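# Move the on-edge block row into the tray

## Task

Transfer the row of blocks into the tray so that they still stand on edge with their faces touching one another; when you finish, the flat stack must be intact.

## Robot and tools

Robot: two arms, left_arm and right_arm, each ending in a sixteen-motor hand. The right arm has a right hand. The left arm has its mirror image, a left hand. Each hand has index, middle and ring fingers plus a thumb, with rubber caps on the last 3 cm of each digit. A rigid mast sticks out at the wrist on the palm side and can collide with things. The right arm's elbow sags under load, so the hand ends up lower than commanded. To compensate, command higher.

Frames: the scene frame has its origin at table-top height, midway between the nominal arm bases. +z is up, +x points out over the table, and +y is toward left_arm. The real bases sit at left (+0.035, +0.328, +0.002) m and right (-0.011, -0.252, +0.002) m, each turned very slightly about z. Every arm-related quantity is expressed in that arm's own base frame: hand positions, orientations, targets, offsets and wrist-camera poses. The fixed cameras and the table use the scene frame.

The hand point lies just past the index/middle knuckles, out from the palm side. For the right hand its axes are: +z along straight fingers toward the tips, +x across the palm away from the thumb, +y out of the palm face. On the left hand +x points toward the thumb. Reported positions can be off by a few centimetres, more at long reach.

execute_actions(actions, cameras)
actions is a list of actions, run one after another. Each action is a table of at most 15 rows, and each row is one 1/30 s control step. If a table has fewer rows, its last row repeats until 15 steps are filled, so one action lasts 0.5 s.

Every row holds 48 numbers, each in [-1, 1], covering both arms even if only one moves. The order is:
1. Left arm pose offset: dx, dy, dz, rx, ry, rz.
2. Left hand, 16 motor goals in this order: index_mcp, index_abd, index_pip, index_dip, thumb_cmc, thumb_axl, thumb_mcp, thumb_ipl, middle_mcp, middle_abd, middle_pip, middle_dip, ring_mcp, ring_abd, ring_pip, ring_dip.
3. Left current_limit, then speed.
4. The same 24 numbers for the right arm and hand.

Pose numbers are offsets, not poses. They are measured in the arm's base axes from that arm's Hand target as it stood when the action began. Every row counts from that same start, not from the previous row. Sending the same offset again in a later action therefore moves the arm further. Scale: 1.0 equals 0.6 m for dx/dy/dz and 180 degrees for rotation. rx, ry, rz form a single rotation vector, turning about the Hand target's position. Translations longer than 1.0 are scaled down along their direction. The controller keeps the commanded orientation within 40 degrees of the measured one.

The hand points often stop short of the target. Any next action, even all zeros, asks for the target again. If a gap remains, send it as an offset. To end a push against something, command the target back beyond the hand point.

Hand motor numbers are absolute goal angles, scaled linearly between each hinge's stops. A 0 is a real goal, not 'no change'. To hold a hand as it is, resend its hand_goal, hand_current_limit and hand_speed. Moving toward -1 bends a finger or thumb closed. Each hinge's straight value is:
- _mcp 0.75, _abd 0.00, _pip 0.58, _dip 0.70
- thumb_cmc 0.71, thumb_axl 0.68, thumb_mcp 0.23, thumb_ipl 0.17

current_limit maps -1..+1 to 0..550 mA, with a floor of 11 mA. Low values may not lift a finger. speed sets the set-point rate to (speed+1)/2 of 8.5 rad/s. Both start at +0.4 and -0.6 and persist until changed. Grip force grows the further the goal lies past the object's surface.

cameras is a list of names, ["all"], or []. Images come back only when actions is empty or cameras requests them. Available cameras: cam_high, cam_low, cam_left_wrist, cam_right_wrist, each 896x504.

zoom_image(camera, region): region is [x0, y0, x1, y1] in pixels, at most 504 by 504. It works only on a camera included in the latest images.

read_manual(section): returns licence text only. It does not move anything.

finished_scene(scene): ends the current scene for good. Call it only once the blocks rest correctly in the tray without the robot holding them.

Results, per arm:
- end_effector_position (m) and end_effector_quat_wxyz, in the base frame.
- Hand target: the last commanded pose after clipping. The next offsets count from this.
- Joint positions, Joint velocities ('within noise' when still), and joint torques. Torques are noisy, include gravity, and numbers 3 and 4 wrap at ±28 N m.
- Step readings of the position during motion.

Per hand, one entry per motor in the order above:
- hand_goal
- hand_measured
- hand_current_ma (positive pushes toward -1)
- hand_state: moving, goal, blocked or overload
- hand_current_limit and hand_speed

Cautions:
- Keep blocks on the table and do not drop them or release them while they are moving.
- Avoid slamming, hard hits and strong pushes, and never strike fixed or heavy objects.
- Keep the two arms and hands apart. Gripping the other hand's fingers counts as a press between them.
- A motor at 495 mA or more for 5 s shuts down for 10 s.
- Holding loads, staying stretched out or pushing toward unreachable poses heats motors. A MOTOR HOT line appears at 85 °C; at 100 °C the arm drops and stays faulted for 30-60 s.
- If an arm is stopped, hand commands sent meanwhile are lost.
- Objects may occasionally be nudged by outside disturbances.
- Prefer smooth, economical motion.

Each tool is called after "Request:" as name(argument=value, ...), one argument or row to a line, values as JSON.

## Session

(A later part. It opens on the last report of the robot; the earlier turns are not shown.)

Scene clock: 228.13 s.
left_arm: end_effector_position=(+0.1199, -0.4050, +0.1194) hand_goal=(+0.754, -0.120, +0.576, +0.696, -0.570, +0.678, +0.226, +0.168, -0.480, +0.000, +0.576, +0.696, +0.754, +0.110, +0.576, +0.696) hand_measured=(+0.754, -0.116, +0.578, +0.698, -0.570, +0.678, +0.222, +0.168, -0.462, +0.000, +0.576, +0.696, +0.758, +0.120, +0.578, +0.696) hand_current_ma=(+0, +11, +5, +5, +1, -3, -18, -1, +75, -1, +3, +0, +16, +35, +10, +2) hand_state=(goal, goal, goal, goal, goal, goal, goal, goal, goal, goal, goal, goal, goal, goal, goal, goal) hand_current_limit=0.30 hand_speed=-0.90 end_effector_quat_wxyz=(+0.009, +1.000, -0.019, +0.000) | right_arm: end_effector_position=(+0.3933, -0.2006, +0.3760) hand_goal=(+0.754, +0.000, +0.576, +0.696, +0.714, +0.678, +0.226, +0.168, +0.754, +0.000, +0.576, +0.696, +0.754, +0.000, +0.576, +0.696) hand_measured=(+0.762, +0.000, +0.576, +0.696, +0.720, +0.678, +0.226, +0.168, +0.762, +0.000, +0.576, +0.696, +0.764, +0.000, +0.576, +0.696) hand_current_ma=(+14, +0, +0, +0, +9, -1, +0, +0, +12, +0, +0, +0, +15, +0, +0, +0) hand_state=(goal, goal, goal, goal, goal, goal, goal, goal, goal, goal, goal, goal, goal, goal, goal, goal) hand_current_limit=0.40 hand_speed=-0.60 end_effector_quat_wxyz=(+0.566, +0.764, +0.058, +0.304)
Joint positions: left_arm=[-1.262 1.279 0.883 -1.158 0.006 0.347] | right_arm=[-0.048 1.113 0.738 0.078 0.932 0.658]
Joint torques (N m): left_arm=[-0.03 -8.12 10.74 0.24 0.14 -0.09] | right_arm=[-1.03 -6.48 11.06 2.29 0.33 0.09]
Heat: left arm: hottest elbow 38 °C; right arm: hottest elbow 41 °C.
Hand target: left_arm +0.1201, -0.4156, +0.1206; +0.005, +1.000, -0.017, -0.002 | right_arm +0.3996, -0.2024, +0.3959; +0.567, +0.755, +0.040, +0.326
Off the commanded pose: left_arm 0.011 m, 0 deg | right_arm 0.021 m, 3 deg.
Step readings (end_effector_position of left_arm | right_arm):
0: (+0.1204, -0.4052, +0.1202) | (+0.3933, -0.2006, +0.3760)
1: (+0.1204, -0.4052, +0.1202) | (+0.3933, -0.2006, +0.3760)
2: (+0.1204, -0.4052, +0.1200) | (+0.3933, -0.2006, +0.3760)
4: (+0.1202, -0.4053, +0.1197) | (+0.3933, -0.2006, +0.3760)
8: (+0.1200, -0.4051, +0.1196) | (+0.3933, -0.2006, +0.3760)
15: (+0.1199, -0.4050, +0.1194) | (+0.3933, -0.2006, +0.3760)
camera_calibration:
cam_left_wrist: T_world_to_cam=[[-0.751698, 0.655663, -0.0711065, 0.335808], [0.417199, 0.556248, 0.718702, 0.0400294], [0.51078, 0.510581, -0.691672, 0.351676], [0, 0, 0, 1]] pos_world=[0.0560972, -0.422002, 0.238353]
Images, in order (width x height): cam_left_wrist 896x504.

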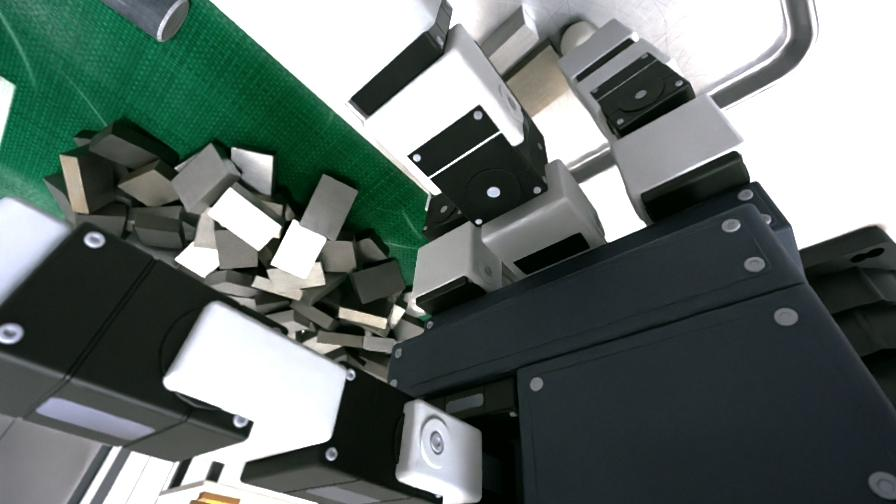

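Request:
execute_actions(
  actions=[
    [[0.001,0,0,0,0,0,0.754,-0.2,0.576,0.696,-0.57,0.678,0.226,0.168,-0.48,0,0.576,0.696,0.754,0.19,0.576,0.696,0.3,-0.92,0,0,0,0,0,0,0.754,0,0.576,0.696,0.714,0.678,0.226,0.168,0.754,0,0.576,0.696,0.754,0,0.576,0.696,0.4,-0.6]],
    [[0,0,0,0,0,0,0.754,-0.25,0.576,0.696,-0.57,0.678,0.226,0.168,-0.48,0,0.576,0.696,0.754,0.23,0.576,0.696,0.4,-0.92,0,0,0,0,0,0,0.754,0,0.576,0.696,0.714,0.678,0.226,0.168,0.754,0,0.576,0.696,0.754,0,0.576,0.696,0.4,-0.6]],
  ],
  cameras=["cam_left_wrist"],
)

Request:
zoom_image(
  camera="cam_left_wrist",
  region=[460, 0, 620, 140],
)

Scene clock: 230.30 s.
left_arm: end_effector_position=(+0.1191, -0.4048, +0.1189) hand_goal=(+0.754, -0.250, +0.576, +0.696, -0.570, +0.678, +0.226, +0.168, -0.480, +0.000, +0.576, +0.696, +0.754, +0.230, +0.576, +0.696) hand_measured=(+0.754, -0.158, +0.578, +0.698, -0.570, +0.678, +0.222, +0.168, -0.462, +0.000, +0.576, +0.696, +0.758, +0.148, +0.578, +0.696) hand_current_ma=(-1, +369, +5, +5, +1, -3, -18, -1, +75, -1, +3, +0, +12, -320, +10, +2) hand_state=(goal, blocked, goal, goal, goal, goal, goal, goal, goal, goal, goal, goal, goal, blocked, goal, goal) hand_current_limit=0.40 hand_speed=-0.92 end_effector_quat_wxyz=(+0.008, +1.000, -0.019, -0.002) | right_arm: end_effector_position=(+0.3933, -0.2006, +0.3760) hand_goal=(+0.754, +0.000, +0.576, +0.696, +0.714, +0.678, +0.226, +0.168, +0.754, +0.000, +0.576, +0.696, +0.754, +0.000, +0.576, +0.696) hand_measured=(+0.762, +0.000, +0.576, +0.696, +0.720, +0.678, +0.226, +0.168, +0.762, +0.000, +0.576, +0.696, +0.764, +0.000, +0.576, +0.696) hand_current_ma=(+14, +0, +0, +0, +9, -1, +0, +0, +12, +0, +0, +0, +15, +0, +0, +0) hand_state=(goal, goal, goal, goal, goal, goal, goal, goal, goal, goal, goal, goal, goal, goal, goal, goal) hand_current_limit=0.40 hand_speed=-0.60 end_effector_quat_wxyz=(+0.566, +0.764, +0.058, +0.304)
Joint positions: left_arm=[-1.262 1.28 0.883 -1.159 0.009 0.347] | right_arm=[-0.048 1.113 0.738 0.078 0.932 0.658]
Joint torques (N m): left_arm=[0.38 -8.35 10.81 0.28 0.02 -0.1] | right_arm=[-1.03 -6.42 11.07 2.32 0.34 0.09]
Heat: left arm: hottest elbow 37 °C; right arm: hottest elbow 41 °C.
Hand target: left_arm +0.1208, -0.4156, +0.1207; +0.005, +1.000, -0.017, -0.002 | right_arm +0.3996, -0.2024, +0.3959; +0.567, +0.755, +0.040, +0.326
Off the commanded pose: left_arm 0.011 m, 0 deg | right_arm 0.021 m, 3 deg.
Step readings (end_effector_position of left_arm | right_arm):
0: (+0.1199, -0.4050, +0.1194) | (+0.3933, -0.2006, +0.3760)
1: (+0.1199, -0.4050, +0.1194) | (+0.3933, -0.2006, +0.3760)
2: (+0.1197, -0.4050, +0.1194) | (+0.3933, -0.2006, +0.3760)
4: (+0.1195, -0.4048, +0.1192) | (+0.3933, -0.2006, +0.3760)
8: (+0.1193, -0.4048, +0.1190) | (+0.3933, -0.2006, +0.3760)
15: (+0.1191, -0.4048, +0.1189) | (+0.3933, -0.2006, +0.3760)
16: (+0.1191, -0.4048, +0.1189) | (+0.3933, -0.2006, +0.3760)
17: (+0.1191, -0.4048, +0.1189) | (+0.3933, -0.2006, +0.3760)
19: (+0.1191, -0.4048, +0.1189) | (+0.3933, -0.2006, +0.3760)
23: (+0.1191, -0.4048, +0.1189) | (+0.3933, -0.2006, +0.3760)
30: (+0.1191, -0.4048, +0.1189) | (+0.3933, -0.2006, +0.3760)
camera_calibration:
cam_left_wrist: T_world_to_cam=[[-0.751631, 0.656151, -0.0672, 0.334823], [0.420167, 0.554847, 0.718056, 0.0398394], [0.508439, 0.511478, -0.692733, 0.352315], [0, 0, 0, 1]] pos_world=[0.0557932, -0.422001, 0.237954]
Images, in order (width x height): cam_left_wrist 896x504.

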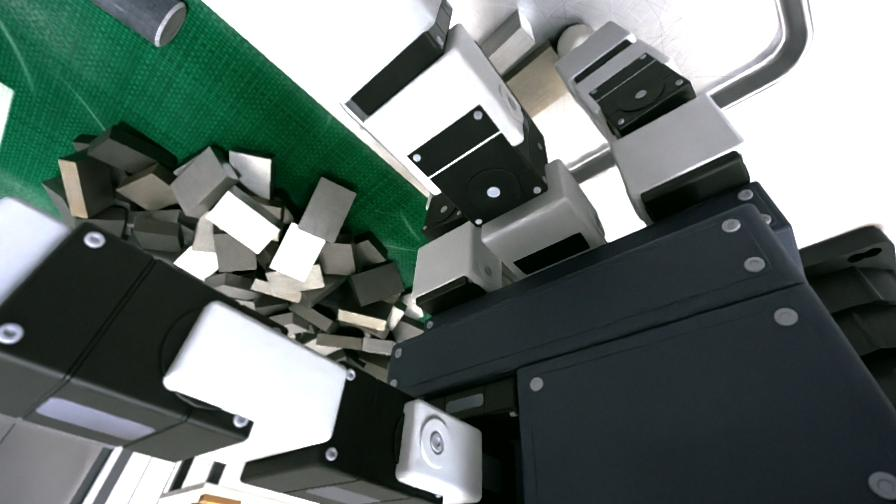

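Scaled by 3.150.

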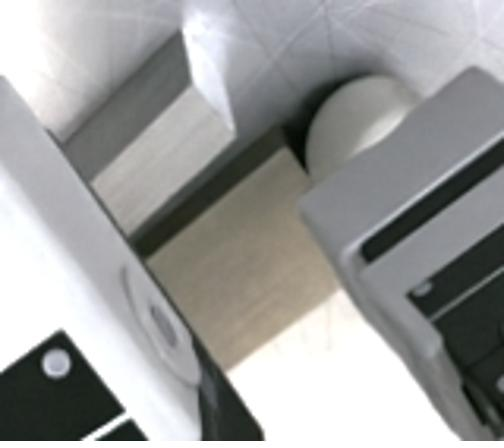

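Request:
execute_actions(
  actions=[
    [[0.0055,-0.0063,0.036,-0.013,-0.0046,0,0.754,-0.25,0.576,0.696,-0.57,0.678,0.226,0.168,-0.48,0,0.576,0.696,0.754,0.23,0.576,0.696,0.4,-0.92,0,0,0,0,0,0,0.754,0,0.576,0.696,0.714,0.678,0.226,0.168,0.754,0,0.576,0.696,0.754,0,0.576,0.696,0.4,-0.6]],
    [[0.001,-0.002,0.02,-0.003,-0.0005,0,0.754,-0.25,0.576,0.696,-0.57,0.678,0.226,0.168,-0.48,0,0.576,0.696,0.754,0.23,0.576,0.696,0.4,-0.92,0,0,0,0,0,0,0.754,0,0.576,0.696,0.714,0.678,0.226,0.168,0.754,0,0.576,0.696,0.754,0,0.576,0.696,0.4,-0.6]],
  ],
  cameras=["cam_left_wrist"],
)

Request:
zoom_image(
  camera="cam_left_wrist",
  region=[460, 0, 620, 140],
)

Scene clock: 231.80 s.
left_arm: end_effector_position=(+0.1185, -0.4026, +0.1268) hand_goal=(+0.754, -0.250, +0.576, +0.696, -0.570, +0.678, +0.226, +0.168, -0.480, +0.000, +0.576, +0.696, +0.754, +0.230, +0.576, +0.696) hand_measured=(+0.750, -0.158, +0.576, +0.696, -0.570, +0.678, +0.222, +0.168, -0.462, +0.000, +0.576, +0.696, +0.752, +0.148, +0.576, +0.696) hand_current_ma=(-17, +362, -3, +3, +1, -3, -18, -1, +75, -1, +3, +0, -4, -320, +0, +2) hand_state=(goal, blocked, goal, goal, goal, goal, goal, goal, goal, goal, goal, goal, goal, blocked, goal, goal) hand_current_limit=0.40 hand_speed=-0.92 end_effector_quat_wxyz=(+0.005, +1.000, -0.019, -0.003) | right_arm: end_effector_position=(+0.3933, -0.2006, +0.3760) hand_goal=(+0.754, +0.000, +0.576, +0.696, +0.714, +0.678, +0.226, +0.168, +0.754, +0.000, +0.576, +0.696, +0.754, +0.000, +0.576, +0.696) hand_measured=(+0.762, +0.000, +0.576, +0.696, +0.720, +0.678, +0.226, +0.168, +0.762, +0.000, +0.576, +0.696, +0.764, +0.000, +0.576, +0.696) hand_current_ma=(+14, +0, +0, +0, +9, -1, +0, +0, +12, +0, +0, +0, +15, +0, +0, +0) hand_state=(goal, goal, goal, goal, goal, goal, goal, goal, goal, goal, goal, goal, goal, goal, goal, goal) hand_current_limit=0.40 hand_speed=-0.60 end_effector_quat_wxyz=(+0.566, +0.764, +0.058, +0.304)
Joint positions: left_arm=[-1.262 1.269 0.897 -1.191 0.008 0.347] | right_arm=[-0.048 1.113 0.738 0.078 0.932 0.658]
Joint torques (N m): left_arm=[0.56 -11.28 12.53 0.16 0.05 -0.02] | right_arm=[-1.03 -6.42 11.07 2.29 0.33 0.08]
Heat: left arm: hottest elbow 38 °C; right arm: hottest elbow 41 °C.
Hand target: left_arm +0.1246, -0.4204, +0.1541; +0.030, +0.999, -0.017, +0.007 | right_arm +0.3996, -0.2024, +0.3959; +0.567, +0.755, +0.040, +0.326
Off the commanded pose: left_arm 0.033 m, 3 deg | right_arm 0.021 m, 3 deg.
Step readings (end_effector_position of left_arm | right_arm):
0: (+0.1191, -0.4048, +0.1189) | (+0.3933, -0.2006, +0.3760)
1: (+0.1191, -0.4048, +0.1188) | (+0.3933, -0.2006, +0.3760)
2: (+0.1191, -0.4049, +0.1191) | (+0.3933, -0.2006, +0.3760)
4: (+0.1191, -0.4046, +0.1191) | (+0.3933, -0.2006, +0.3760)
8: (+0.1190, -0.4044, +0.1192) | (+0.3933, -0.2006, +0.3760)
15: (+0.1189, -0.4041, +0.1191) | (+0.3933, -0.2006, +0.3760)
16: (+0.1189, -0.4042, +0.1193) | (+0.3933, -0.2006, +0.3760)
17: (+0.1189, -0.4040, +0.1196) | (+0.3933, -0.2006, +0.3760)
19: (+0.1186, -0.4030, +0.1205) | (+0.3933, -0.2006, +0.3760)
23: (+0.1184, -0.4020, +0.1241) | (+0.3933, -0.2006, +0.3760)
30: (+0.1186, -0.4026, +0.1268) | (+0.3933, -0.2006, +0.3760)
camera_calibration:
cam_left_wrist: T_world_to_cam=[[-0.751704, 0.656543, -0.0623919, 0.332909], [0.421007, 0.550534, 0.720878, 0.0309264], [0.507636, 0.51562, -0.690248, 0.3584], [0, 0, 0, 1]] pos_world=[0.0552917, -0.420393, 0.245862]
Images, in order (width x height): cam_left_wrist 896x504.

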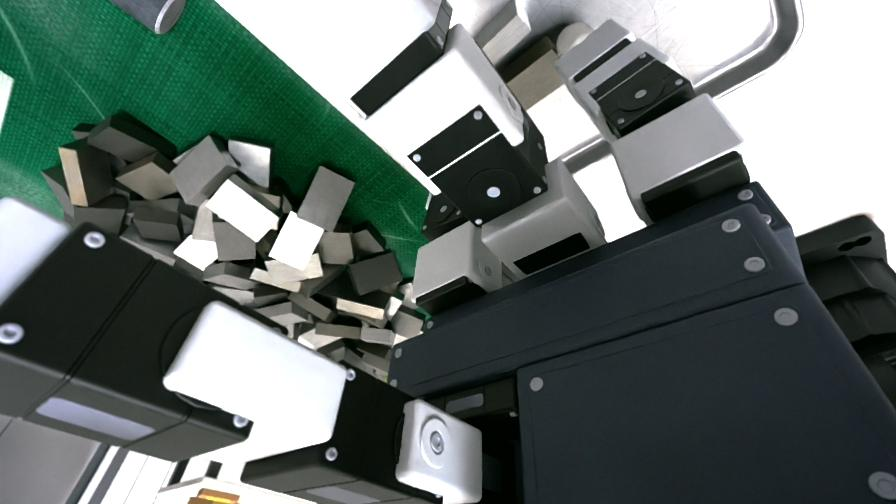

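Scaled by 3.150.

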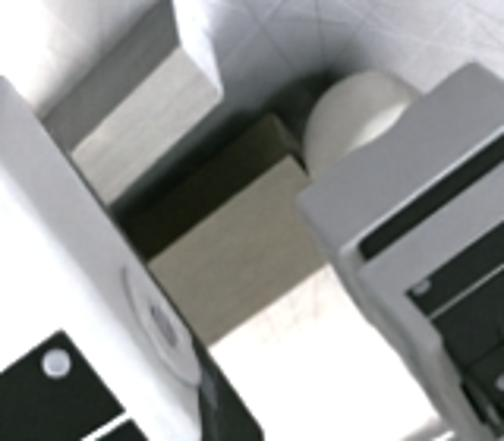

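Request:
execute_actions(
  actions=[
    [[0.0,-0.002,0.025,-0.002,0,0,0.754,-0.25,0.576,0.696,-0.57,0.678,0.226,0.168,-0.48,0,0.576,0.696,0.754,0.23,0.576,0.696,0.4,-0.92,0,0,0,0,0,0,0.754,0,0.576,0.696,0.714,0.678,0.226,0.168,0.754,0,0.576,0.696,0.754,0,0.576,0.696,0.4,-0.6]],
    [[0.0,0,0.03,0,0,0,0.754,-0.25,0.576,0.696,-0.57,0.678,0.226,0.168,-0.48,0,0.576,0.696,0.754,0.23,0.576,0.696,0.4,-0.92,0,0,0,0,0,0,0.754,0,0.576,0.696,0.714,0.678,0.226,0.168,0.754,0,0.576,0.696,0.754,0,0.576,0.696,0.4,-0.6]],
  ],
  cameras=["cam_left_wrist"],
)

Request:
zoom_image(
  camera="cam_left_wrist",
  region=[460, 0, 620, 140],
)

Scene clock: 233.27 s.
left_arm: end_effector_position=(+0.1196, -0.4058, +0.1604) hand_goal=(+0.754, -0.250, +0.576, +0.696, -0.570, +0.678, +0.226, +0.168, -0.480, +0.000, +0.576, +0.696, +0.754, +0.230, +0.576, +0.696) hand_measured=(+0.750, -0.160, +0.576, +0.696, -0.570, +0.678, +0.222, +0.168, -0.462, +0.000, +0.576, +0.696, +0.754, +0.148, +0.576, +0.696) hand_current_ma=(-17, +359, -3, +3, +1, -3, -18, -1, +75, -1, +3, +0, -1, -320, +0, +2) hand_state=(goal, blocked, goal, goal, goal, goal, goal, goal, goal, goal, goal, goal, goal, blocked, goal, goal) hand_current_limit=0.40 hand_speed=-0.92 end_effector_quat_wxyz=(+0.010, +1.000, -0.019, -0.001) | right_arm: end_effector_position=(+0.3933, -0.2006, +0.3760) hand_goal=(+0.754, +0.000, +0.576, +0.696, +0.714, +0.678, +0.226, +0.168, +0.754, +0.000, +0.576, +0.696, +0.754, +0.000, +0.576, +0.696) hand_measured=(+0.762, +0.000, +0.576, +0.696, +0.720, +0.678, +0.226, +0.168, +0.762, +0.000, +0.576, +0.696, +0.764, +0.000, +0.576, +0.696) hand_current_ma=(+14, +0, +0, +0, +9, -1, +0, +0, +12, +0, +0, +0, +15, +0, +0, +0) hand_state=(goal, goal, goal, goal, goal, goal, goal, goal, goal, goal, goal, goal, goal, goal, goal, goal) hand_current_limit=0.40 hand_speed=-0.60 end_effector_quat_wxyz=(+0.566, +0.764, +0.058, +0.304)
Joint positions: left_arm=[-1.262 1.242 0.965 -1.276 0.008 0.347] | right_arm=[-0.048 1.113 0.738 0.078 0.932 0.658]
Joint torques (N m): left_arm=[0.67 -10.81 12.77 0.24 0.11 -0.03] | right_arm=[-1.03 -6.36 11.07 2.3 0.34 0.09]
Heat: left arm: hottest elbow 38 °C; right arm: hottest elbow 41 °C.
Hand target: left_arm +0.1247, -0.4217, +0.1872; +0.034, +0.999, -0.017, +0.007 | right_arm +0.3996, -0.2024, +0.3959; +0.567, +0.755, +0.040, +0.326
Off the commanded pose: left_arm 0.032 m, 3 deg | right_arm 0.021 m, 3 deg.
Step readings (end_effector_position of left_arm | right_arm):
0: (+0.1185, -0.4026, +0.1268) | (+0.3933, -0.2006, +0.3760)
1: (+0.1185, -0.4026, +0.1269) | (+0.3933, -0.2006, +0.3760)
2: (+0.1184, -0.4023, +0.1272) | (+0.3933, -0.2006, +0.3760)
4: (+0.1182, -0.4016, +0.1291) | (+0.3933, -0.2006, +0.3760)
8: (+0.1187, -0.4031, +0.1369) | (+0.3933, -0.2006, +0.3760)
15: (+0.1194, -0.4052, +0.1430) | (+0.3933, -0.2006, +0.3760)
16: (+0.1193, -0.4051, +0.1431) | (+0.3933, -0.2006, +0.3760)
17: (+0.1191, -0.4044, +0.1432) | (+0.3933, -0.2006, +0.3760)
19: (+0.1186, -0.4029, +0.1450) | (+0.3933, -0.2006, +0.3760)
23: (+0.1190, -0.4039, +0.1532) | (+0.3933, -0.2006, +0.3760)
30: (+0.1197, -0.4063, +0.1606) | (+0.3933, -0.2006, +0.3760)
camera_calibration:
cam_left_wrist: T_world_to_cam=[[-0.751505, 0.655983, -0.0701896, 0.338923], [0.419049, 0.556808, 0.717191, 0.0113536], [0.509547, 0.50956, -0.693333, 0.380632], [0, 0, 0, 1]] pos_world=[0.0559952, -0.422604, 0.279551]
Images, in order (width x height): cam_left_wrist 896x504.

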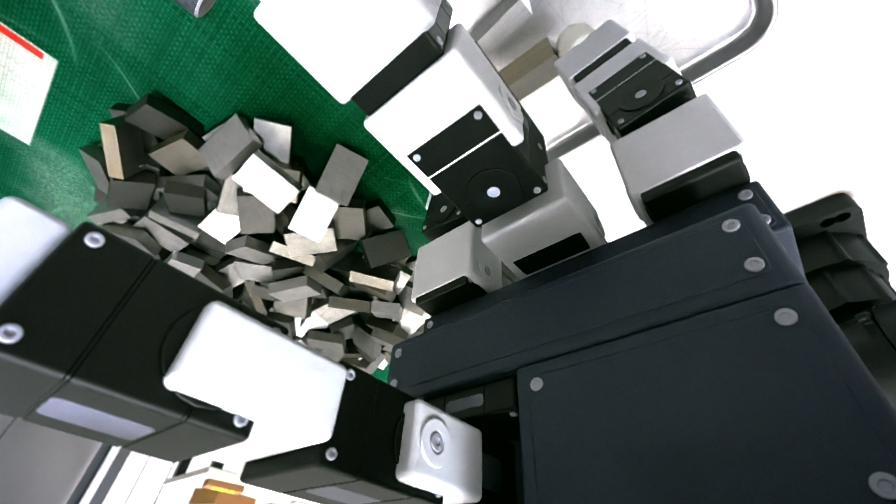

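Scaled by 3.150.

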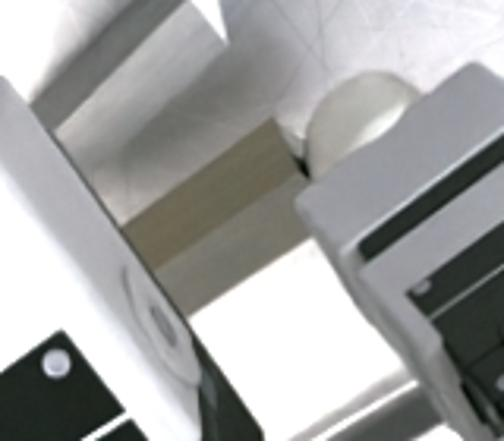

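Request:
execute_actions(
  actions=[
    [[0.0015,0.0365,0.0185,-0.05,0,0,0.754,-0.25,0.576,0.696,-0.57,0.678,0.226,0.168,-0.48,0,0.576,0.696,0.754,0.23,0.576,0.696,0.4,-0.92,0,0,0,0,0,0,0.754,0,0.576,0.696,0.714,0.678,0.226,0.168,0.754,0,0.576,0.696,0.754,0,0.576,0.696,0.4,-0.6]],
    [[0.0015,0.0372,0.013,-0.0545,0,0,0.754,-0.25,0.576,0.696,-0.57,0.678,0.226,0.168,-0.48,0,0.576,0.696,0.754,0.23,0.576,0.696,0.4,-0.92,0,0,0,0,0,0,0.754,0,0.576,0.696,0.714,0.678,0.226,0.168,0.754,0,0.576,0.696,0.754,0,0.576,0.696,0.4,-0.6]],
    [[0.001,0.0388,0.0067,-0.05,0,0,0.754,-0.25,0.576,0.696,-0.57,0.678,0.226,0.168,-0.48,0,0.576,0.696,0.754,0.23,0.576,0.696,0.4,-0.92,0,0,0,0,0,0,0.754,0,0.576,0.696,0.714,0.678,0.226,0.168,0.754,0,0.576,0.696,0.754,0,0.576,0.696,0.4,-0.6]],
  ],
  cameras=["cam_left_wrist"],
)

Request:
zoom_image(
  camera="cam_left_wrist",
  region=[460, 0, 620, 140],
)

Scene clock: 235.83 s.
left_arm: end_effector_position=(+0.1253, -0.3540, +0.2078) hand_goal=(+0.754, -0.250, +0.576, +0.696, -0.570, +0.678, +0.226, +0.168, -0.480, +0.000, +0.576, +0.696, +0.754, +0.230, +0.576, +0.696) hand_measured=(+0.760, -0.160, +0.576, +0.696, -0.570, +0.678, +0.222, +0.168, -0.462, +0.000, +0.576, +0.696, +0.764, +0.148, +0.580, +0.696) hand_current_ma=(+25, +353, +3, +3, +1, -3, -18, -1, +75, -1, +3, +0, +42, -320, +15, +3) hand_state=(goal, blocked, goal, goal, goal, goal, goal, goal, goal, goal, goal, goal, goal, blocked, goal, goal) hand_current_limit=0.40 hand_speed=-0.92 end_effector_quat_wxyz=(+0.264, +0.965, -0.011, +0.005) | right_arm: end_effector_position=(+0.3933, -0.2006, +0.3760) hand_goal=(+0.754, +0.000, +0.576, +0.696, +0.714, +0.678, +0.226, +0.168, +0.754, +0.000, +0.576, +0.696, +0.754, +0.000, +0.576, +0.696) hand_measured=(+0.762, +0.000, +0.576, +0.696, +0.720, +0.678, +0.226, +0.168, +0.762, +0.000, +0.576, +0.696, +0.764, +0.000, +0.576, +0.696) hand_current_ma=(+14, +0, +0, +0, +9, -1, +0, +0, +12, +0, +0, +0, +15, +0, +0, +0) hand_state=(goal, goal, goal, goal, goal, goal, goal, goal, goal, goal, goal, goal, goal, goal, goal, goal) hand_current_limit=0.40 hand_speed=-0.60 end_effector_quat_wxyz=(+0.566, +0.764, +0.058, +0.304)
Joint positions: left_arm=[-1.073 0.807 0.618 -0.901 0.242 0.46] | right_arm=[-0.048 1.113 0.738 0.078 0.932 0.658]
Joint torques (N m): left_arm=[1.38 -5.54 9.11 2.55 0.61 0.13] | right_arm=[-1.08 -6.42 11.08 2.32 0.33 0.08]
Heat: left arm: hottest elbow 38 °C; right arm: hottest elbow 41 °C.
Hand target: left_arm +0.1270, -0.3542, +0.2101; +0.273, +0.962, -0.015, +0.011 | right_arm +0.3996, -0.2024, +0.3959; +0.567, +0.755, +0.040, +0.326
Off the commanded pose: left_arm 0.003 m, 1 deg | right_arm 0.021 m, 3 deg.
Step readings (end_effector_position of left_arm | right_arm):
0: (+0.1196, -0.4058, +0.1604) | (+0.3933, -0.2006, +0.3760)
1: (+0.1194, -0.4059, +0.1608) | (+0.3933, -0.2006, +0.3760)
2: (+0.1189, -0.4067, +0.1625) | (+0.3933, -0.2006, +0.3760)
4: (+0.1192, -0.4086, +0.1704) | (+0.3933, -0.2006, +0.3760)
8: (+0.1223, -0.4020, +0.1949) | (+0.3933, -0.2006, +0.3760)
15: (+0.1243, -0.3996, +0.2041) | (+0.3933, -0.2006, +0.3760)
16: (+0.1238, -0.3991, +0.2028) | (+0.3933, -0.2006, +0.3760)
17: (+0.1233, -0.3992, +0.2013) | (+0.3933, -0.2006, +0.3760)
19: (+0.1219, -0.3949, +0.1975) | (+0.3933, -0.2006, +0.3760)
23: (+0.1223, -0.3765, +0.1949) | (+0.3933, -0.2006, +0.3760)
30: (+0.1249, -0.3768, +0.2050) | (+0.3933, -0.2006, +0.3760)
31: (+0.1247, -0.3769, +0.2048) | (+0.3933, -0.2006, +0.3760)
32: (+0.1243, -0.3772, +0.2052) | (+0.3933, -0.2006, +0.3760)
34: (+0.1226, -0.3728, +0.2043) | (+0.3933, -0.2006, +0.3760)
38: (+0.1234, -0.3548, +0.2017) | (+0.3933, -0.2006, +0.3760)
45: (+0.1255, -0.3535, +0.2071) | (+0.3933, -0.2006, +0.3760)
camera_calibration:
cam_left_wrist: T_world_to_cam=[[-0.760842, 0.524082, -0.382697, 0.331931], [0.406006, 0.844485, 0.349292, 0.126076], [0.506239, 0.110379, -0.8553, 0.2769], [0, 0, 0, 1]] pos_world=[0.0611821, -0.310992, 0.319824]
Images, in order (width x height): cam_left_wrist 896x504.

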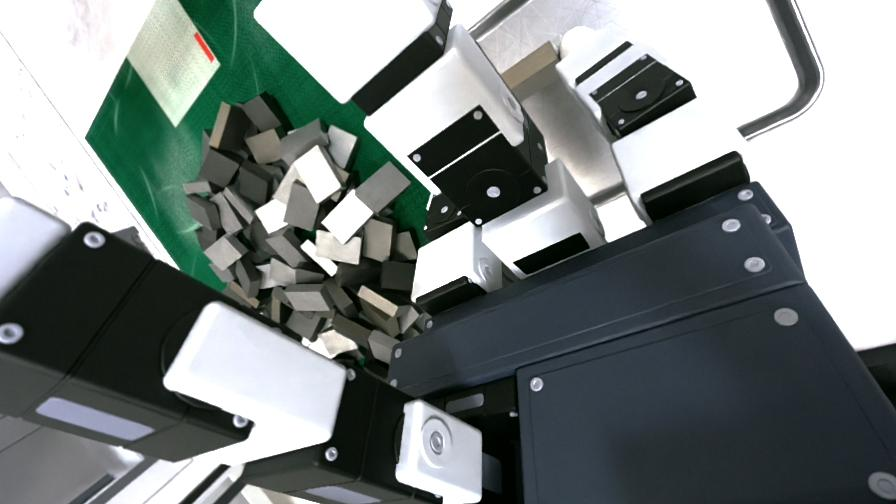

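Scaled by 3.150.

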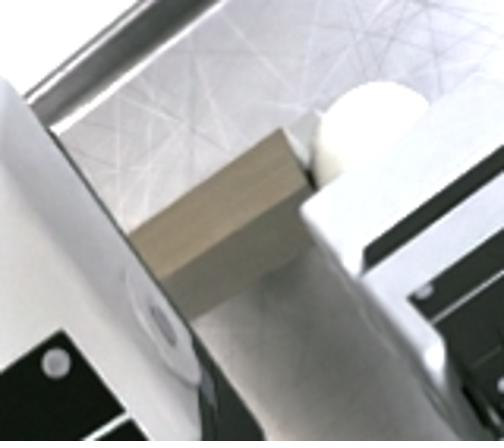

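Request:
execute_actions(
  actions=[
    [[-0.002,0.056,-0.02,-0.05,0,0,0.754,-0.25,0.576,0.696,-0.57,0.678,0.226,0.168,-0.48,0,0.576,0.696,0.754,0.23,0.576,0.696,0.4,-0.92,0,0,0,0,0,0,0.754,0,0.576,0.696,0.714,0.678,0.226,0.168,0.754,0,0.576,0.696,0.754,0,0.576,0.696,0.4,-0.6]],
    [[-0.001,0.003,-0.045,0,0,0,0.754,-0.25,0.576,0.696,-0.57,0.678,0.226,0.168,-0.48,0,0.576,0.696,0.754,0.23,0.576,0.696,0.4,-0.92,0,0,0,0,0,0,0.754,0,0.576,0.696,0.714,0.678,0.226,0.168,0.754,0,0.576,0.696,0.754,0,0.576,0.696,0.4,-0.6]],
  ],
  cameras=["cam_left_wrist"],
)

Request:
zoom_image(
  camera="cam_left_wrist",
  region=[460, 0, 620, 140],
)

Scene clock: 237.43 s.
left_arm: end_effector_position=(+0.1227, -0.3172, +0.1688) hand_goal=(+0.754, -0.250, +0.576, +0.696, -0.570, +0.678, +0.226, +0.168, -0.480, +0.000, +0.576, +0.696, +0.754, +0.230, +0.576, +0.696) hand_measured=(+0.764, -0.160, +0.578, +0.696, -0.570, +0.678, +0.222, +0.168, -0.462, +0.000, +0.576, +0.696, +0.766, +0.148, +0.582, +0.698) hand_current_ma=(+42, +353, +8, +3, +1, -3, -18, -1, +75, -1, +3, +0, +54, -320, +20, +6) hand_state=(goal, blocked, goal, goal, goal, goal, goal, goal, goal, goal, goal, goal, goal, blocked, goal, goal) hand_current_limit=0.40 hand_speed=-0.92 end_effector_quat_wxyz=(+0.341, +0.940, -0.010, +0.006) | right_arm: end_effector_position=(+0.3933, -0.2006, +0.3760) hand_goal=(+0.754, +0.000, +0.576, +0.696, +0.714, +0.678, +0.226, +0.168, +0.754, +0.000, +0.576, +0.696, +0.754, +0.000, +0.576, +0.696) hand_measured=(+0.762, +0.000, +0.576, +0.696, +0.720, +0.678, +0.226, +0.168, +0.762, +0.000, +0.576, +0.696, +0.764, +0.000, +0.576, +0.696) hand_current_ma=(+14, +0, +0, +0, +9, -1, +0, +0, +12, +0, +0, +0, +15, +0, +0, +0) hand_state=(goal, goal, goal, goal, goal, goal, goal, goal, goal, goal, goal, goal, goal, goal, goal, goal) hand_current_limit=0.40 hand_speed=-0.60 end_effector_quat_wxyz=(+0.566, +0.764, +0.058, +0.304)
Joint positions: left_arm=[-0.944 0.664 0.375 -0.685 0.381 0.528] | right_arm=[-0.048 1.113 0.738 0.078 0.932 0.658]
Joint torques (N m): left_arm=[1.49 -2.73 9.57 2.78 0.77 0.2] | right_arm=[-1.08 -6.36 11.07 2.29 0.33 0.09]
Heat: left arm: hottest elbow 38 °C; right arm: hottest elbow 41 °C.
Hand target: left_arm +0.1252, -0.3187, +0.1710; +0.347, +0.938, -0.014, +0.012 | right_arm +0.3996, -0.2024, +0.3959; +0.567, +0.755, +0.040, +0.326
Off the commanded pose: left_arm 0.004 m, 1 deg | right_arm 0.021 m, 3 deg.
Step readings (end_effector_position of left_arm | right_arm):
0: (+0.1252, -0.3540, +0.2078) | (+0.3933, -0.2006, +0.3760)
1: (+0.1249, -0.3539, +0.2074) | (+0.3933, -0.2006, +0.3760)
2: (+0.1242, -0.3537, +0.2075) | (+0.3933, -0.2006, +0.3760)
4: (+0.1225, -0.3472, +0.2044) | (+0.3933, -0.2006, +0.3760)
8: (+0.1228, -0.3246, +0.1906) | (+0.3933, -0.2006, +0.3760)
15: (+0.1244, -0.3198, +0.1911) | (+0.3933, -0.2006, +0.3760)
16: (+0.1244, -0.3200, +0.1917) | (+0.3933, -0.2006, +0.3760)
17: (+0.1247, -0.3204, +0.1915) | (+0.3933, -0.2006, +0.3760)
19: (+0.1249, -0.3206, +0.1882) | (+0.3933, -0.2006, +0.3760)
23: (+0.1227, -0.3168, +0.1730) | (+0.3933, -0.2006, +0.3760)
30: (+0.1223, -0.3169, +0.1681) | (+0.3933, -0.2006, +0.3760)
camera_calibration:
cam_left_wrist: T_world_to_cam=[[-0.761612, 0.45501, -0.461426, 0.287216], [0.405211, 0.890049, 0.208846, 0.148002], [0.505719, -0.027915, -0.862247, 0.198122], [0, 0, 0, 1]] pos_world=[0.0585806, -0.256885, 0.272449]
Images, in order (width x height): cam_left_wrist 896x504.

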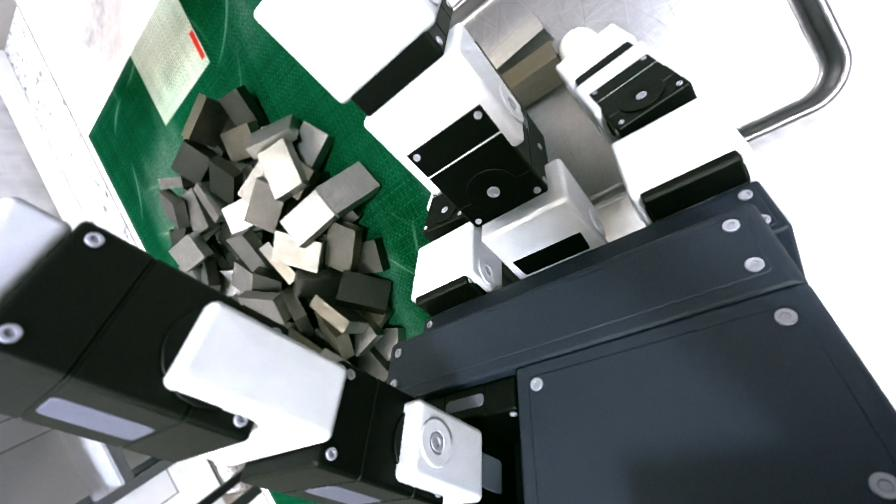

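Scaled by 3.150.

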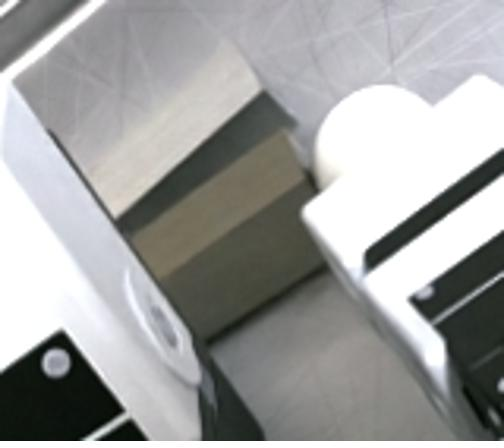

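Request:
execute_actions(
  actions=[
    [[0.0,-0.004,-0.018,0,0,0,0.754,-0.25,0.576,0.696,-0.57,0.678,0.226,0.168,-0.48,0,0.576,0.696,0.754,0.23,0.576,0.696,0.4,-0.92,0,0,0,0,0,0,0.754,0,0.576,0.696,0.714,0.678,0.226,0.168,0.754,0,0.576,0.696,0.754,0,0.576,0.696,0.4,-0.6]],
  ],
  cameras=["cam_left_wrist"],
)

Request:
zoom_image(
  camera="cam_left_wrist",
  region=[460, 0, 620, 140],
)

Scene clock: 238.60 s.
left_arm: end_effector_position=(+0.1246, -0.3201, +0.1615) hand_goal=(+0.754, -0.250, +0.576, +0.696, -0.570, +0.678, +0.226, +0.168, -0.480, +0.000, +0.576, +0.696, +0.754, +0.230, +0.576, +0.696) hand_measured=(+0.762, -0.162, +0.578, +0.696, -0.570, +0.678, +0.222, +0.168, -0.462, +0.000, +0.576, +0.696, +0.766, +0.148, +0.582, +0.698) hand_current_ma=(+30, +344, +4, +1, +1, -3, -18, -1, +75, -1, +3, +0, +55, -320, +20, +6) hand_state=(goal, blocked, goal, goal, goal, goal, goal, goal, goal, goal, goal, goal, goal, blocked, goal, goal) hand_current_limit=0.40 hand_speed=-0.92 end_effector_quat_wxyz=(+0.344, +0.939, -0.011, +0.008) | right_arm: end_effector_position=(+0.3933, -0.2006, +0.3760) hand_goal=(+0.754, +0.000, +0.576, +0.696, +0.714, +0.678, +0.226, +0.168, +0.754, +0.000, +0.576, +0.696, +0.754, +0.000, +0.576, +0.696) hand_measured=(+0.762, +0.000, +0.576, +0.696, +0.720, +0.678, +0.226, +0.168, +0.762, +0.000, +0.576, +0.696, +0.764, +0.000, +0.576, +0.696) hand_current_ma=(+14, +0, +0, +0, +9, -1, +0, +0, +12, +0, +0, +0, +15, +0, +0, +0) hand_state=(goal, goal, goal, goal, goal, goal, goal, goal, goal, goal, goal, goal, goal, goal, goal, goal) hand_current_limit=0.40 hand_speed=-0.60 end_effector_quat_wxyz=(+0.566, +0.764, +0.058, +0.304)
Joint positions: left_arm=[-0.944 0.688 0.358 -0.635 0.382 0.529] | right_arm=[-0.048 1.113 0.738 0.078 0.932 0.658]
Joint torques (N m): left_arm=[0.91 -2.96 9.06 2.81 0.58 0.1] | right_arm=[-0.97 -6.48 11.07 2.32 0.34 0.09]
Heat: left arm: hottest elbow 38 °C; right arm: hottest elbow 41 °C.
Hand target: left_arm +0.1252, -0.3212, +0.1603; +0.347, +0.938, -0.014, +0.012 | right_arm +0.3996, -0.2024, +0.3959; +0.567, +0.755, +0.040, +0.326
Off the commanded pose: left_arm 0.002 m, 1 deg | right_arm 0.021 m, 3 deg.
Step readings (end_effector_position of left_arm | right_arm):
0: (+0.1226, -0.3172, +0.1688) | (+0.3933, -0.2006, +0.3760)
1: (+0.1227, -0.3173, +0.1689) | (+0.3933, -0.2006, +0.3760)
2: (+0.1230, -0.3176, +0.1691) | (+0.3933, -0.2006, +0.3760)
4: (+0.1238, -0.3188, +0.1682) | (+0.3933, -0.2006, +0.3760)
8: (+0.1242, -0.3194, +0.1625) | (+0.3933, -0.2006, +0.3760)
15: (+0.1246, -0.3200, +0.1616) | (+0.3933, -0.2006, +0.3760)
camera_calibration:
cam_left_wrist: T_world_to_cam=[[-0.759017, 0.451966, -0.468637, 0.286599], [0.404563, 0.89137, 0.20442, 0.152495], [0.51012, -0.0344347, -0.859413, 0.1877], [0, 0, 0, 1]] pos_world=[0.0600902, -0.258999, 0.26445]
Images, in order (width x height): cam_left_wrist 896x504.

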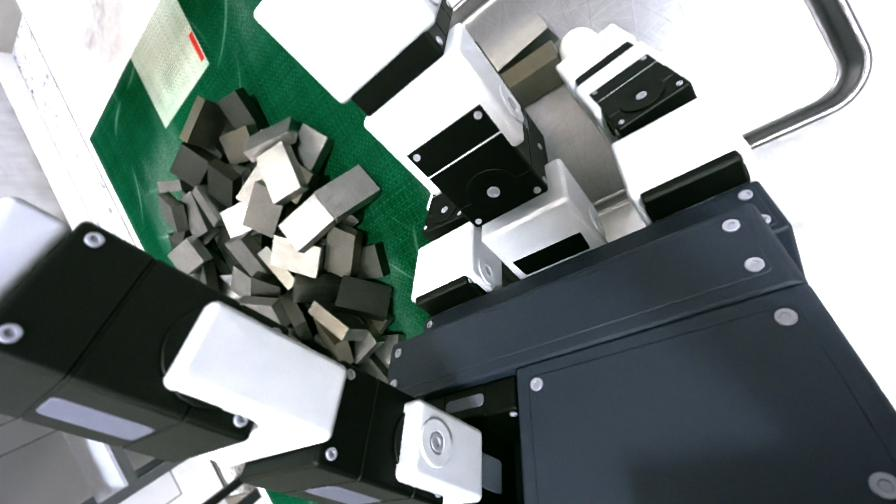

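Scaled by 3.150.

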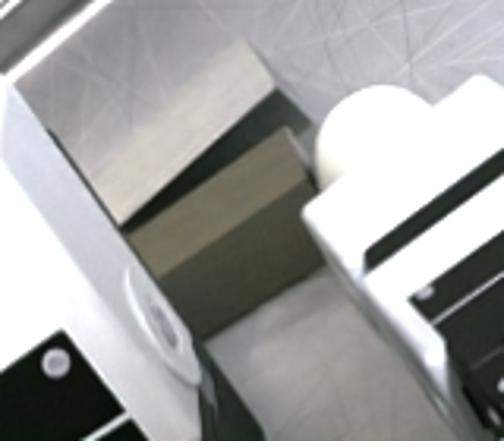

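Request:
execute_actions(
  actions=[
    [[-0.001,0.0075,-0.006,-0.001,0,0,0.754,-0.25,0.576,0.696,-0.57,0.678,0.226,0.168,-0.48,0,0.576,0.696,0.754,0.23,0.576,0.696,0.4,-0.92,0,0,0,0,0,0,0.754,0,0.576,0.696,0.714,0.678,0.226,0.168,0.754,0,0.576,0.696,0.754,0,0.576,0.696,0.4,-0.6]],
  ],
  cameras=["cam_left_wrist"],
)

Request:
zoom_image(
  camera="cam_left_wrist",
  region=[460, 0, 620, 140],
)

Scene clock: 239.60 s.
left_arm: end_effector_position=(+0.1243, -0.3192, +0.1599) hand_goal=(+0.754, -0.250, +0.576, +0.696, -0.570, +0.678, +0.226, +0.168, -0.480, +0.000, +0.576, +0.696, +0.754, +0.230, +0.576, +0.696) hand_measured=(+0.754, -0.162, +0.574, +0.696, -0.570, +0.678, +0.222, +0.168, -0.462, +0.000, +0.576, +0.696, +0.766, +0.148, +0.582, +0.698) hand_current_ma=(+1, +344, -4, +0, +1, -3, -18, -1, +75, -1, +3, +0, +55, -320, +20, +6) hand_state=(goal, blocked, goal, goal, goal, goal, goal, goal, goal, goal, goal, goal, goal, blocked, goal, goal) hand_current_limit=0.40 hand_speed=-0.92 end_effector_quat_wxyz=(+0.347, +0.938, -0.011, +0.007) | right_arm: end_effector_position=(+0.3933, -0.2006, +0.3760) hand_goal=(+0.754, +0.000, +0.576, +0.696, +0.714, +0.678, +0.226, +0.168, +0.754, +0.000, +0.576, +0.696, +0.754, +0.000, +0.576, +0.696) hand_measured=(+0.762, +0.000, +0.576, +0.696, +0.720, +0.678, +0.226, +0.168, +0.762, +0.000, +0.576, +0.696, +0.764, +0.000, +0.576, +0.696) hand_current_ma=(+14, +0, +0, +0, +9, -1, +0, +0, +12, +0, +0, +0, +15, +0, +0, +0) hand_state=(goal, goal, goal, goal, goal, goal, goal, goal, goal, goal, goal, goal, goal, goal, goal, goal) hand_current_limit=0.40 hand_speed=-0.60 end_effector_quat_wxyz=(+0.566, +0.764, +0.058, +0.304)
Joint positions: left_arm=[-0.939 0.687 0.35 -0.626 0.389 0.532] | right_arm=[-0.048 1.113 0.738 0.078 0.932 0.658]
Joint torques (N m): left_arm=[1.14 -3.78 8.51 2.52 0.64 0.15] | right_arm=[-1.08 -6.48 11.07 2.32 0.33 0.09]
Heat: left arm: hottest elbow 38 °C; right arm: hottest elbow 41 °C.
Hand target: left_arm +0.1246, -0.3167, +0.1569; +0.349, +0.937, -0.014, +0.012 | right_arm +0.3996, -0.2024, +0.3959; +0.567, +0.755, +0.040, +0.326
Off the commanded pose: left_arm 0.004 m, 1 deg | right_arm 0.021 m, 3 deg.
Step readings (end_effector_position of left_arm | right_arm):
0: (+0.1246, -0.3201, +0.1615) | (+0.3933, -0.2006, +0.3760)
1: (+0.1246, -0.3201, +0.1615) | (+0.3933, -0.2006, +0.3760)
2: (+0.1246, -0.3200, +0.1612) | (+0.3933, -0.2006, +0.3760)
4: (+0.1241, -0.3198, +0.1601) | (+0.3933, -0.2006, +0.3760)
8: (+0.1242, -0.3194, +0.1598) | (+0.3933, -0.2006, +0.3760)
15: (+0.1243, -0.3192, +0.1599) | (+0.3933, -0.2006, +0.3760)
camera_calibration:
cam_left_wrist: T_world_to_cam=[[-0.758718, 0.450671, -0.470364, 0.28497], [0.406344, 0.891787, 0.199, 0.152843], [0.509148, -0.0401447, -0.859742, 0.18485], [0, 0, 0, 1]] pos_world=[0.0599888, -0.25731, 0.262548]
Images, in order (width x height): cam_left_wrist 896x504.

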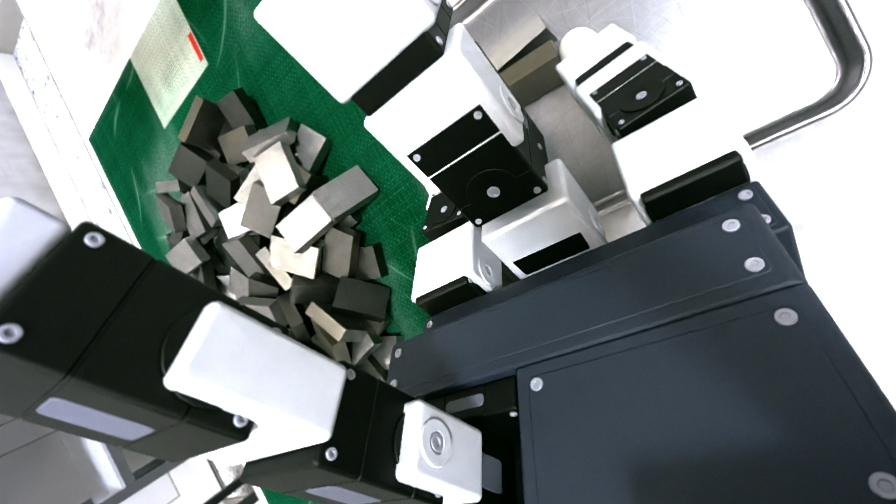

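Scaled by 3.150.

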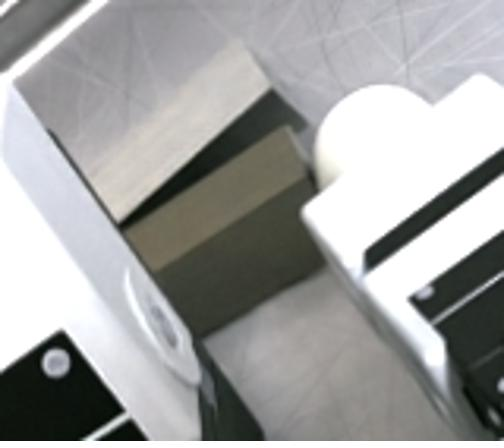

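Request:
execute_actions(
  actions=[
    [[-0.001,0.006,-0.006,0,0,0,0.754,-0.25,0.576,0.696,-0.57,0.678,0.226,0.168,-0.48,0,0.576,0.696,0.754,0.23,0.576,0.696,0.4,-0.92,0,0,0,0,0,0,0.754,0,0.576,0.696,0.714,0.678,0.226,0.168,0.754,0,0.576,0.696,0.754,0,0.576,0.696,0.4,-0.6]],
  ],
  cameras=["cam_left_wrist"],
)

Request:
zoom_image(
  camera="cam_left_wrist",
  region=[460, 0, 620, 140],
)

Scene clock: 240.53 s.
left_arm: end_effector_position=(+0.1240, -0.3164, +0.1589) hand_goal=(+0.754, -0.250, +0.576, +0.696, -0.570, +0.678, +0.226, +0.168, -0.480, +0.000, +0.576, +0.696, +0.754, +0.230, +0.576, +0.696) hand_measured=(+0.752, -0.164, +0.574, +0.696, -0.570, +0.678, +0.222, +0.168, -0.462, +0.000, +0.576, +0.696, +0.764, +0.148, +0.580, +0.698) hand_current_ma=(-9, +344, -9, -2, +1, -3, -18, -1, +75, -1, +3, +0, +39, -320, +12, +6) hand_state=(goal, blocked, goal, goal, goal, goal, goal, goal, goal, goal, goal, goal, goal, blocked, goal, goal) hand_current_limit=0.40 hand_speed=-0.92 end_effector_quat_wxyz=(+0.350, +0.937, -0.012, +0.009) | right_arm: end_effector_position=(+0.3933, -0.2006, +0.3760) hand_goal=(+0.754, +0.000, +0.576, +0.696, +0.714, +0.678, +0.226, +0.168, +0.754, +0.000, +0.576, +0.696, +0.754, +0.000, +0.576, +0.696) hand_measured=(+0.762, +0.000, +0.576, +0.696, +0.720, +0.678, +0.226, +0.168, +0.762, +0.000, +0.576, +0.696, +0.764, +0.000, +0.576, +0.696) hand_current_ma=(+14, +0, +0, +0, +9, -1, +0, +0, +12, +0, +0, +0, +15, +0, +0, +0) hand_state=(goal, goal, goal, goal, goal, goal, goal, goal, goal, goal, goal, goal, goal, goal, goal, goal) hand_current_limit=0.40 hand_speed=-0.60 end_effector_quat_wxyz=(+0.566, +0.764, +0.058, +0.304)
Joint positions: left_arm=[-0.93 0.676 0.34 -0.623 0.396 0.54] | right_arm=[-0.048 1.113 0.738 0.078 0.932 0.658]
Joint torques (N m): left_arm=[1.26 -3.6 8.38 2.43 0.59 0.18] | right_arm=[-1.03 -6.48 11.07 2.3 0.33 0.09]
Heat: left arm: hottest elbow 38 °C; right arm: hottest elbow 41 °C.
Hand target: left_arm +0.1240, -0.3131, +0.1531; +0.349, +0.937, -0.014, +0.012 | right_arm +0.3996, -0.2024, +0.3959; +0.567, +0.755, +0.040, +0.326
Off the commanded pose: left_arm 0.007 m, 0 deg | right_arm 0.021 m, 3 deg.
Step readings (end_effector_position of left_arm | right_arm):
0: (+0.1243, -0.3192, +0.1599) | (+0.3933, -0.2006, +0.3760)
1: (+0.1242, -0.3191, +0.1597) | (+0.3933, -0.2006, +0.3760)
2: (+0.1243, -0.3190, +0.1596) | (+0.3933, -0.2006, +0.3760)
4: (+0.1243, -0.3183, +0.1596) | (+0.3933, -0.2006, +0.3760)
8: (+0.1243, -0.3167, +0.1591) | (+0.3933, -0.2006, +0.3760)
15: (+0.1241, -0.3164, +0.1589) | (+0.3933, -0.2006, +0.3760)
camera_calibration:
cam_left_wrist: T_world_to_cam=[[-0.757124, 0.448101, -0.475362, 0.282827], [0.406451, 0.89279, 0.194224, 0.151747], [0.511431, -0.0461597, -0.858084, 0.181771], [0, 0, 0, 1]] pos_world=[0.059494, -0.253822, 0.260947]
Images, in order (width x height): cam_left_wrist 896x504.

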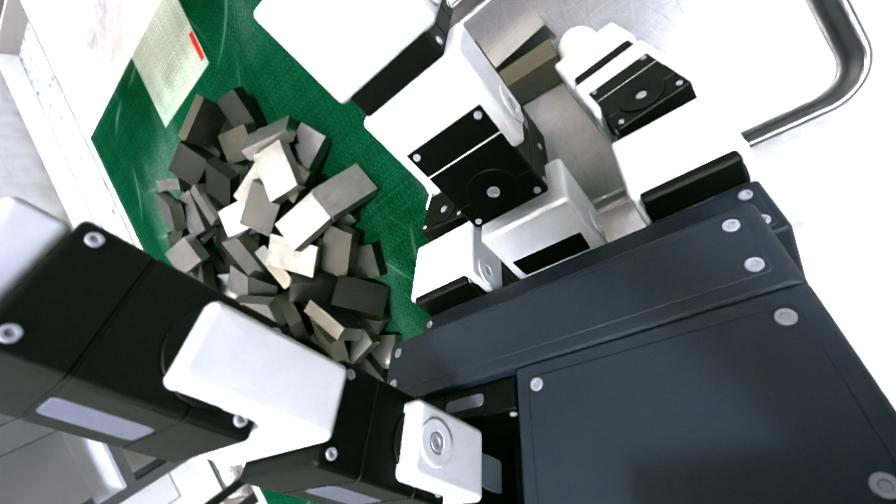

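Scaled by 3.150.

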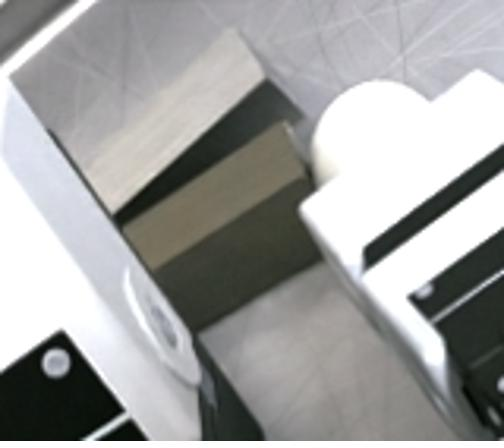

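Request:
execute_actions(
  actions=[
    [[-0.001,0.003,-0.010,0,0,0,0.754,-0.25,0.576,0.696,-0.57,0.678,0.226,0.168,-0.48,0,0.576,0.696,0.754,0.23,0.576,0.696,0.4,-0.92,0,0,0,0,0,0,0.754,0,0.576,0.696,0.714,0.678,0.226,0.168,0.754,0,0.576,0.696,0.754,0,0.576,0.696,0.4,-0.6]],
  ],
  cameras=["cam_left_wrist"],
)

Request:
zoom_image(
  camera="cam_left_wrist",
  region=[460, 0, 620, 140],
)

Scene clock: 241.47 s.
left_arm: end_effector_position=(+0.1232, -0.3157, +0.1566) hand_goal=(+0.754, -0.250, +0.576, +0.696, -0.570, +0.678, +0.226, +0.168, -0.480, +0.000, +0.576, +0.696, +0.754, +0.230, +0.576, +0.696) hand_measured=(+0.746, -0.164, +0.570, +0.694, -0.570, +0.678, +0.222, +0.168, -0.462, +0.000, +0.576, +0.696, +0.756, +0.148, +0.576, +0.696) hand_current_ma=(-36, +344, -24, -10, +1, -3, -18, -1, +75, -1, +3, +0, +5, -320, +0, +3) hand_state=(goal, blocked, goal, goal, goal, goal, goal, goal, goal, goal, goal, goal, goal, blocked, goal, goal) hand_current_limit=0.40 hand_speed=-0.92 end_effector_quat_wxyz=(+0.354, +0.935, -0.014, +0.009) | right_arm: end_effector_position=(+0.3933, -0.2006, +0.3760) hand_goal=(+0.754, +0.000, +0.576, +0.696, +0.714, +0.678, +0.226, +0.168, +0.754, +0.000, +0.576, +0.696, +0.754, +0.000, +0.576, +0.696) hand_measured=(+0.762, +0.000, +0.576, +0.696, +0.720, +0.678, +0.226, +0.168, +0.762, +0.000, +0.576, +0.696, +0.764, +0.000, +0.576, +0.696) hand_current_ma=(+14, +0, +0, +0, +9, -1, +0, +0, +12, +0, +0, +0, +15, +0, +0, +0) hand_state=(goal, goal, goal, goal, goal, goal, goal, goal, goal, goal, goal, goal, goal, goal, goal, goal) hand_current_limit=0.40 hand_speed=-0.60 end_effector_quat_wxyz=(+0.566, +0.764, +0.058, +0.304)
Joint positions: left_arm=[-0.927 0.674 0.327 -0.605 0.402 0.544] | right_arm=[-0.048 1.113 0.738 0.078 0.932 0.658]
Joint torques (N m): left_arm=[1.9 -2.84 8.09 2.25 0.41 0.17] | right_arm=[-1.08 -6.48 11.04 2.32 0.33 0.08]
Heat: left arm: hottest elbow 38 °C; right arm: hottest elbow 41 °C.
Hand target: left_arm +0.1234, -0.3112, +0.1470; +0.349, +0.937, -0.014, +0.012 | right_arm +0.3996, -0.2024, +0.3959; +0.567, +0.755, +0.040, +0.326
Off the commanded pose: left_arm 0.011 m, 1 deg | right_arm 0.021 m, 3 deg.
Step readings (end_effector_position of left_arm | right_arm):
0: (+0.1240, -0.3164, +0.1589) | (+0.3933, -0.2006, +0.3760)
1: (+0.1240, -0.3164, +0.1589) | (+0.3933, -0.2006, +0.3760)
2: (+0.1240, -0.3164, +0.1588) | (+0.3933, -0.2006, +0.3760)
4: (+0.1238, -0.3164, +0.1584) | (+0.3933, -0.2006, +0.3760)
8: (+0.1235, -0.3160, +0.1573) | (+0.3933, -0.2006, +0.3760)
15: (+0.1233, -0.3158, +0.1568) | (+0.3933, -0.2006, +0.3760)
camera_calibration:
cam_left_wrist: T_world_to_cam=[[-0.754306, 0.446428, -0.481378, 0.280934], [0.408777, 0.893117, 0.187731, 0.152812], [0.513735, -0.0551691, -0.856173, 0.176831], [0, 0, 0, 1]] pos_world=[0.0586002, -0.25214, 0.257946]
Images, in order (width x height): cam_left_wrist 896x504.

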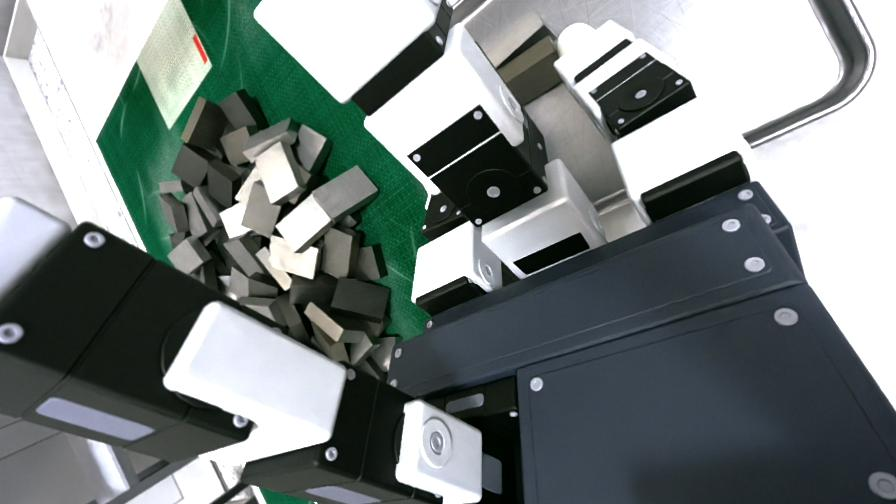

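Scaled by 3.150.

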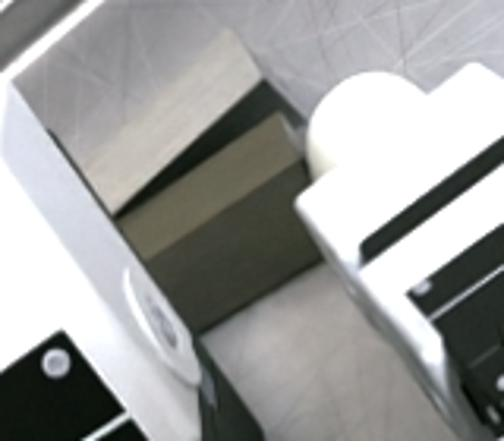

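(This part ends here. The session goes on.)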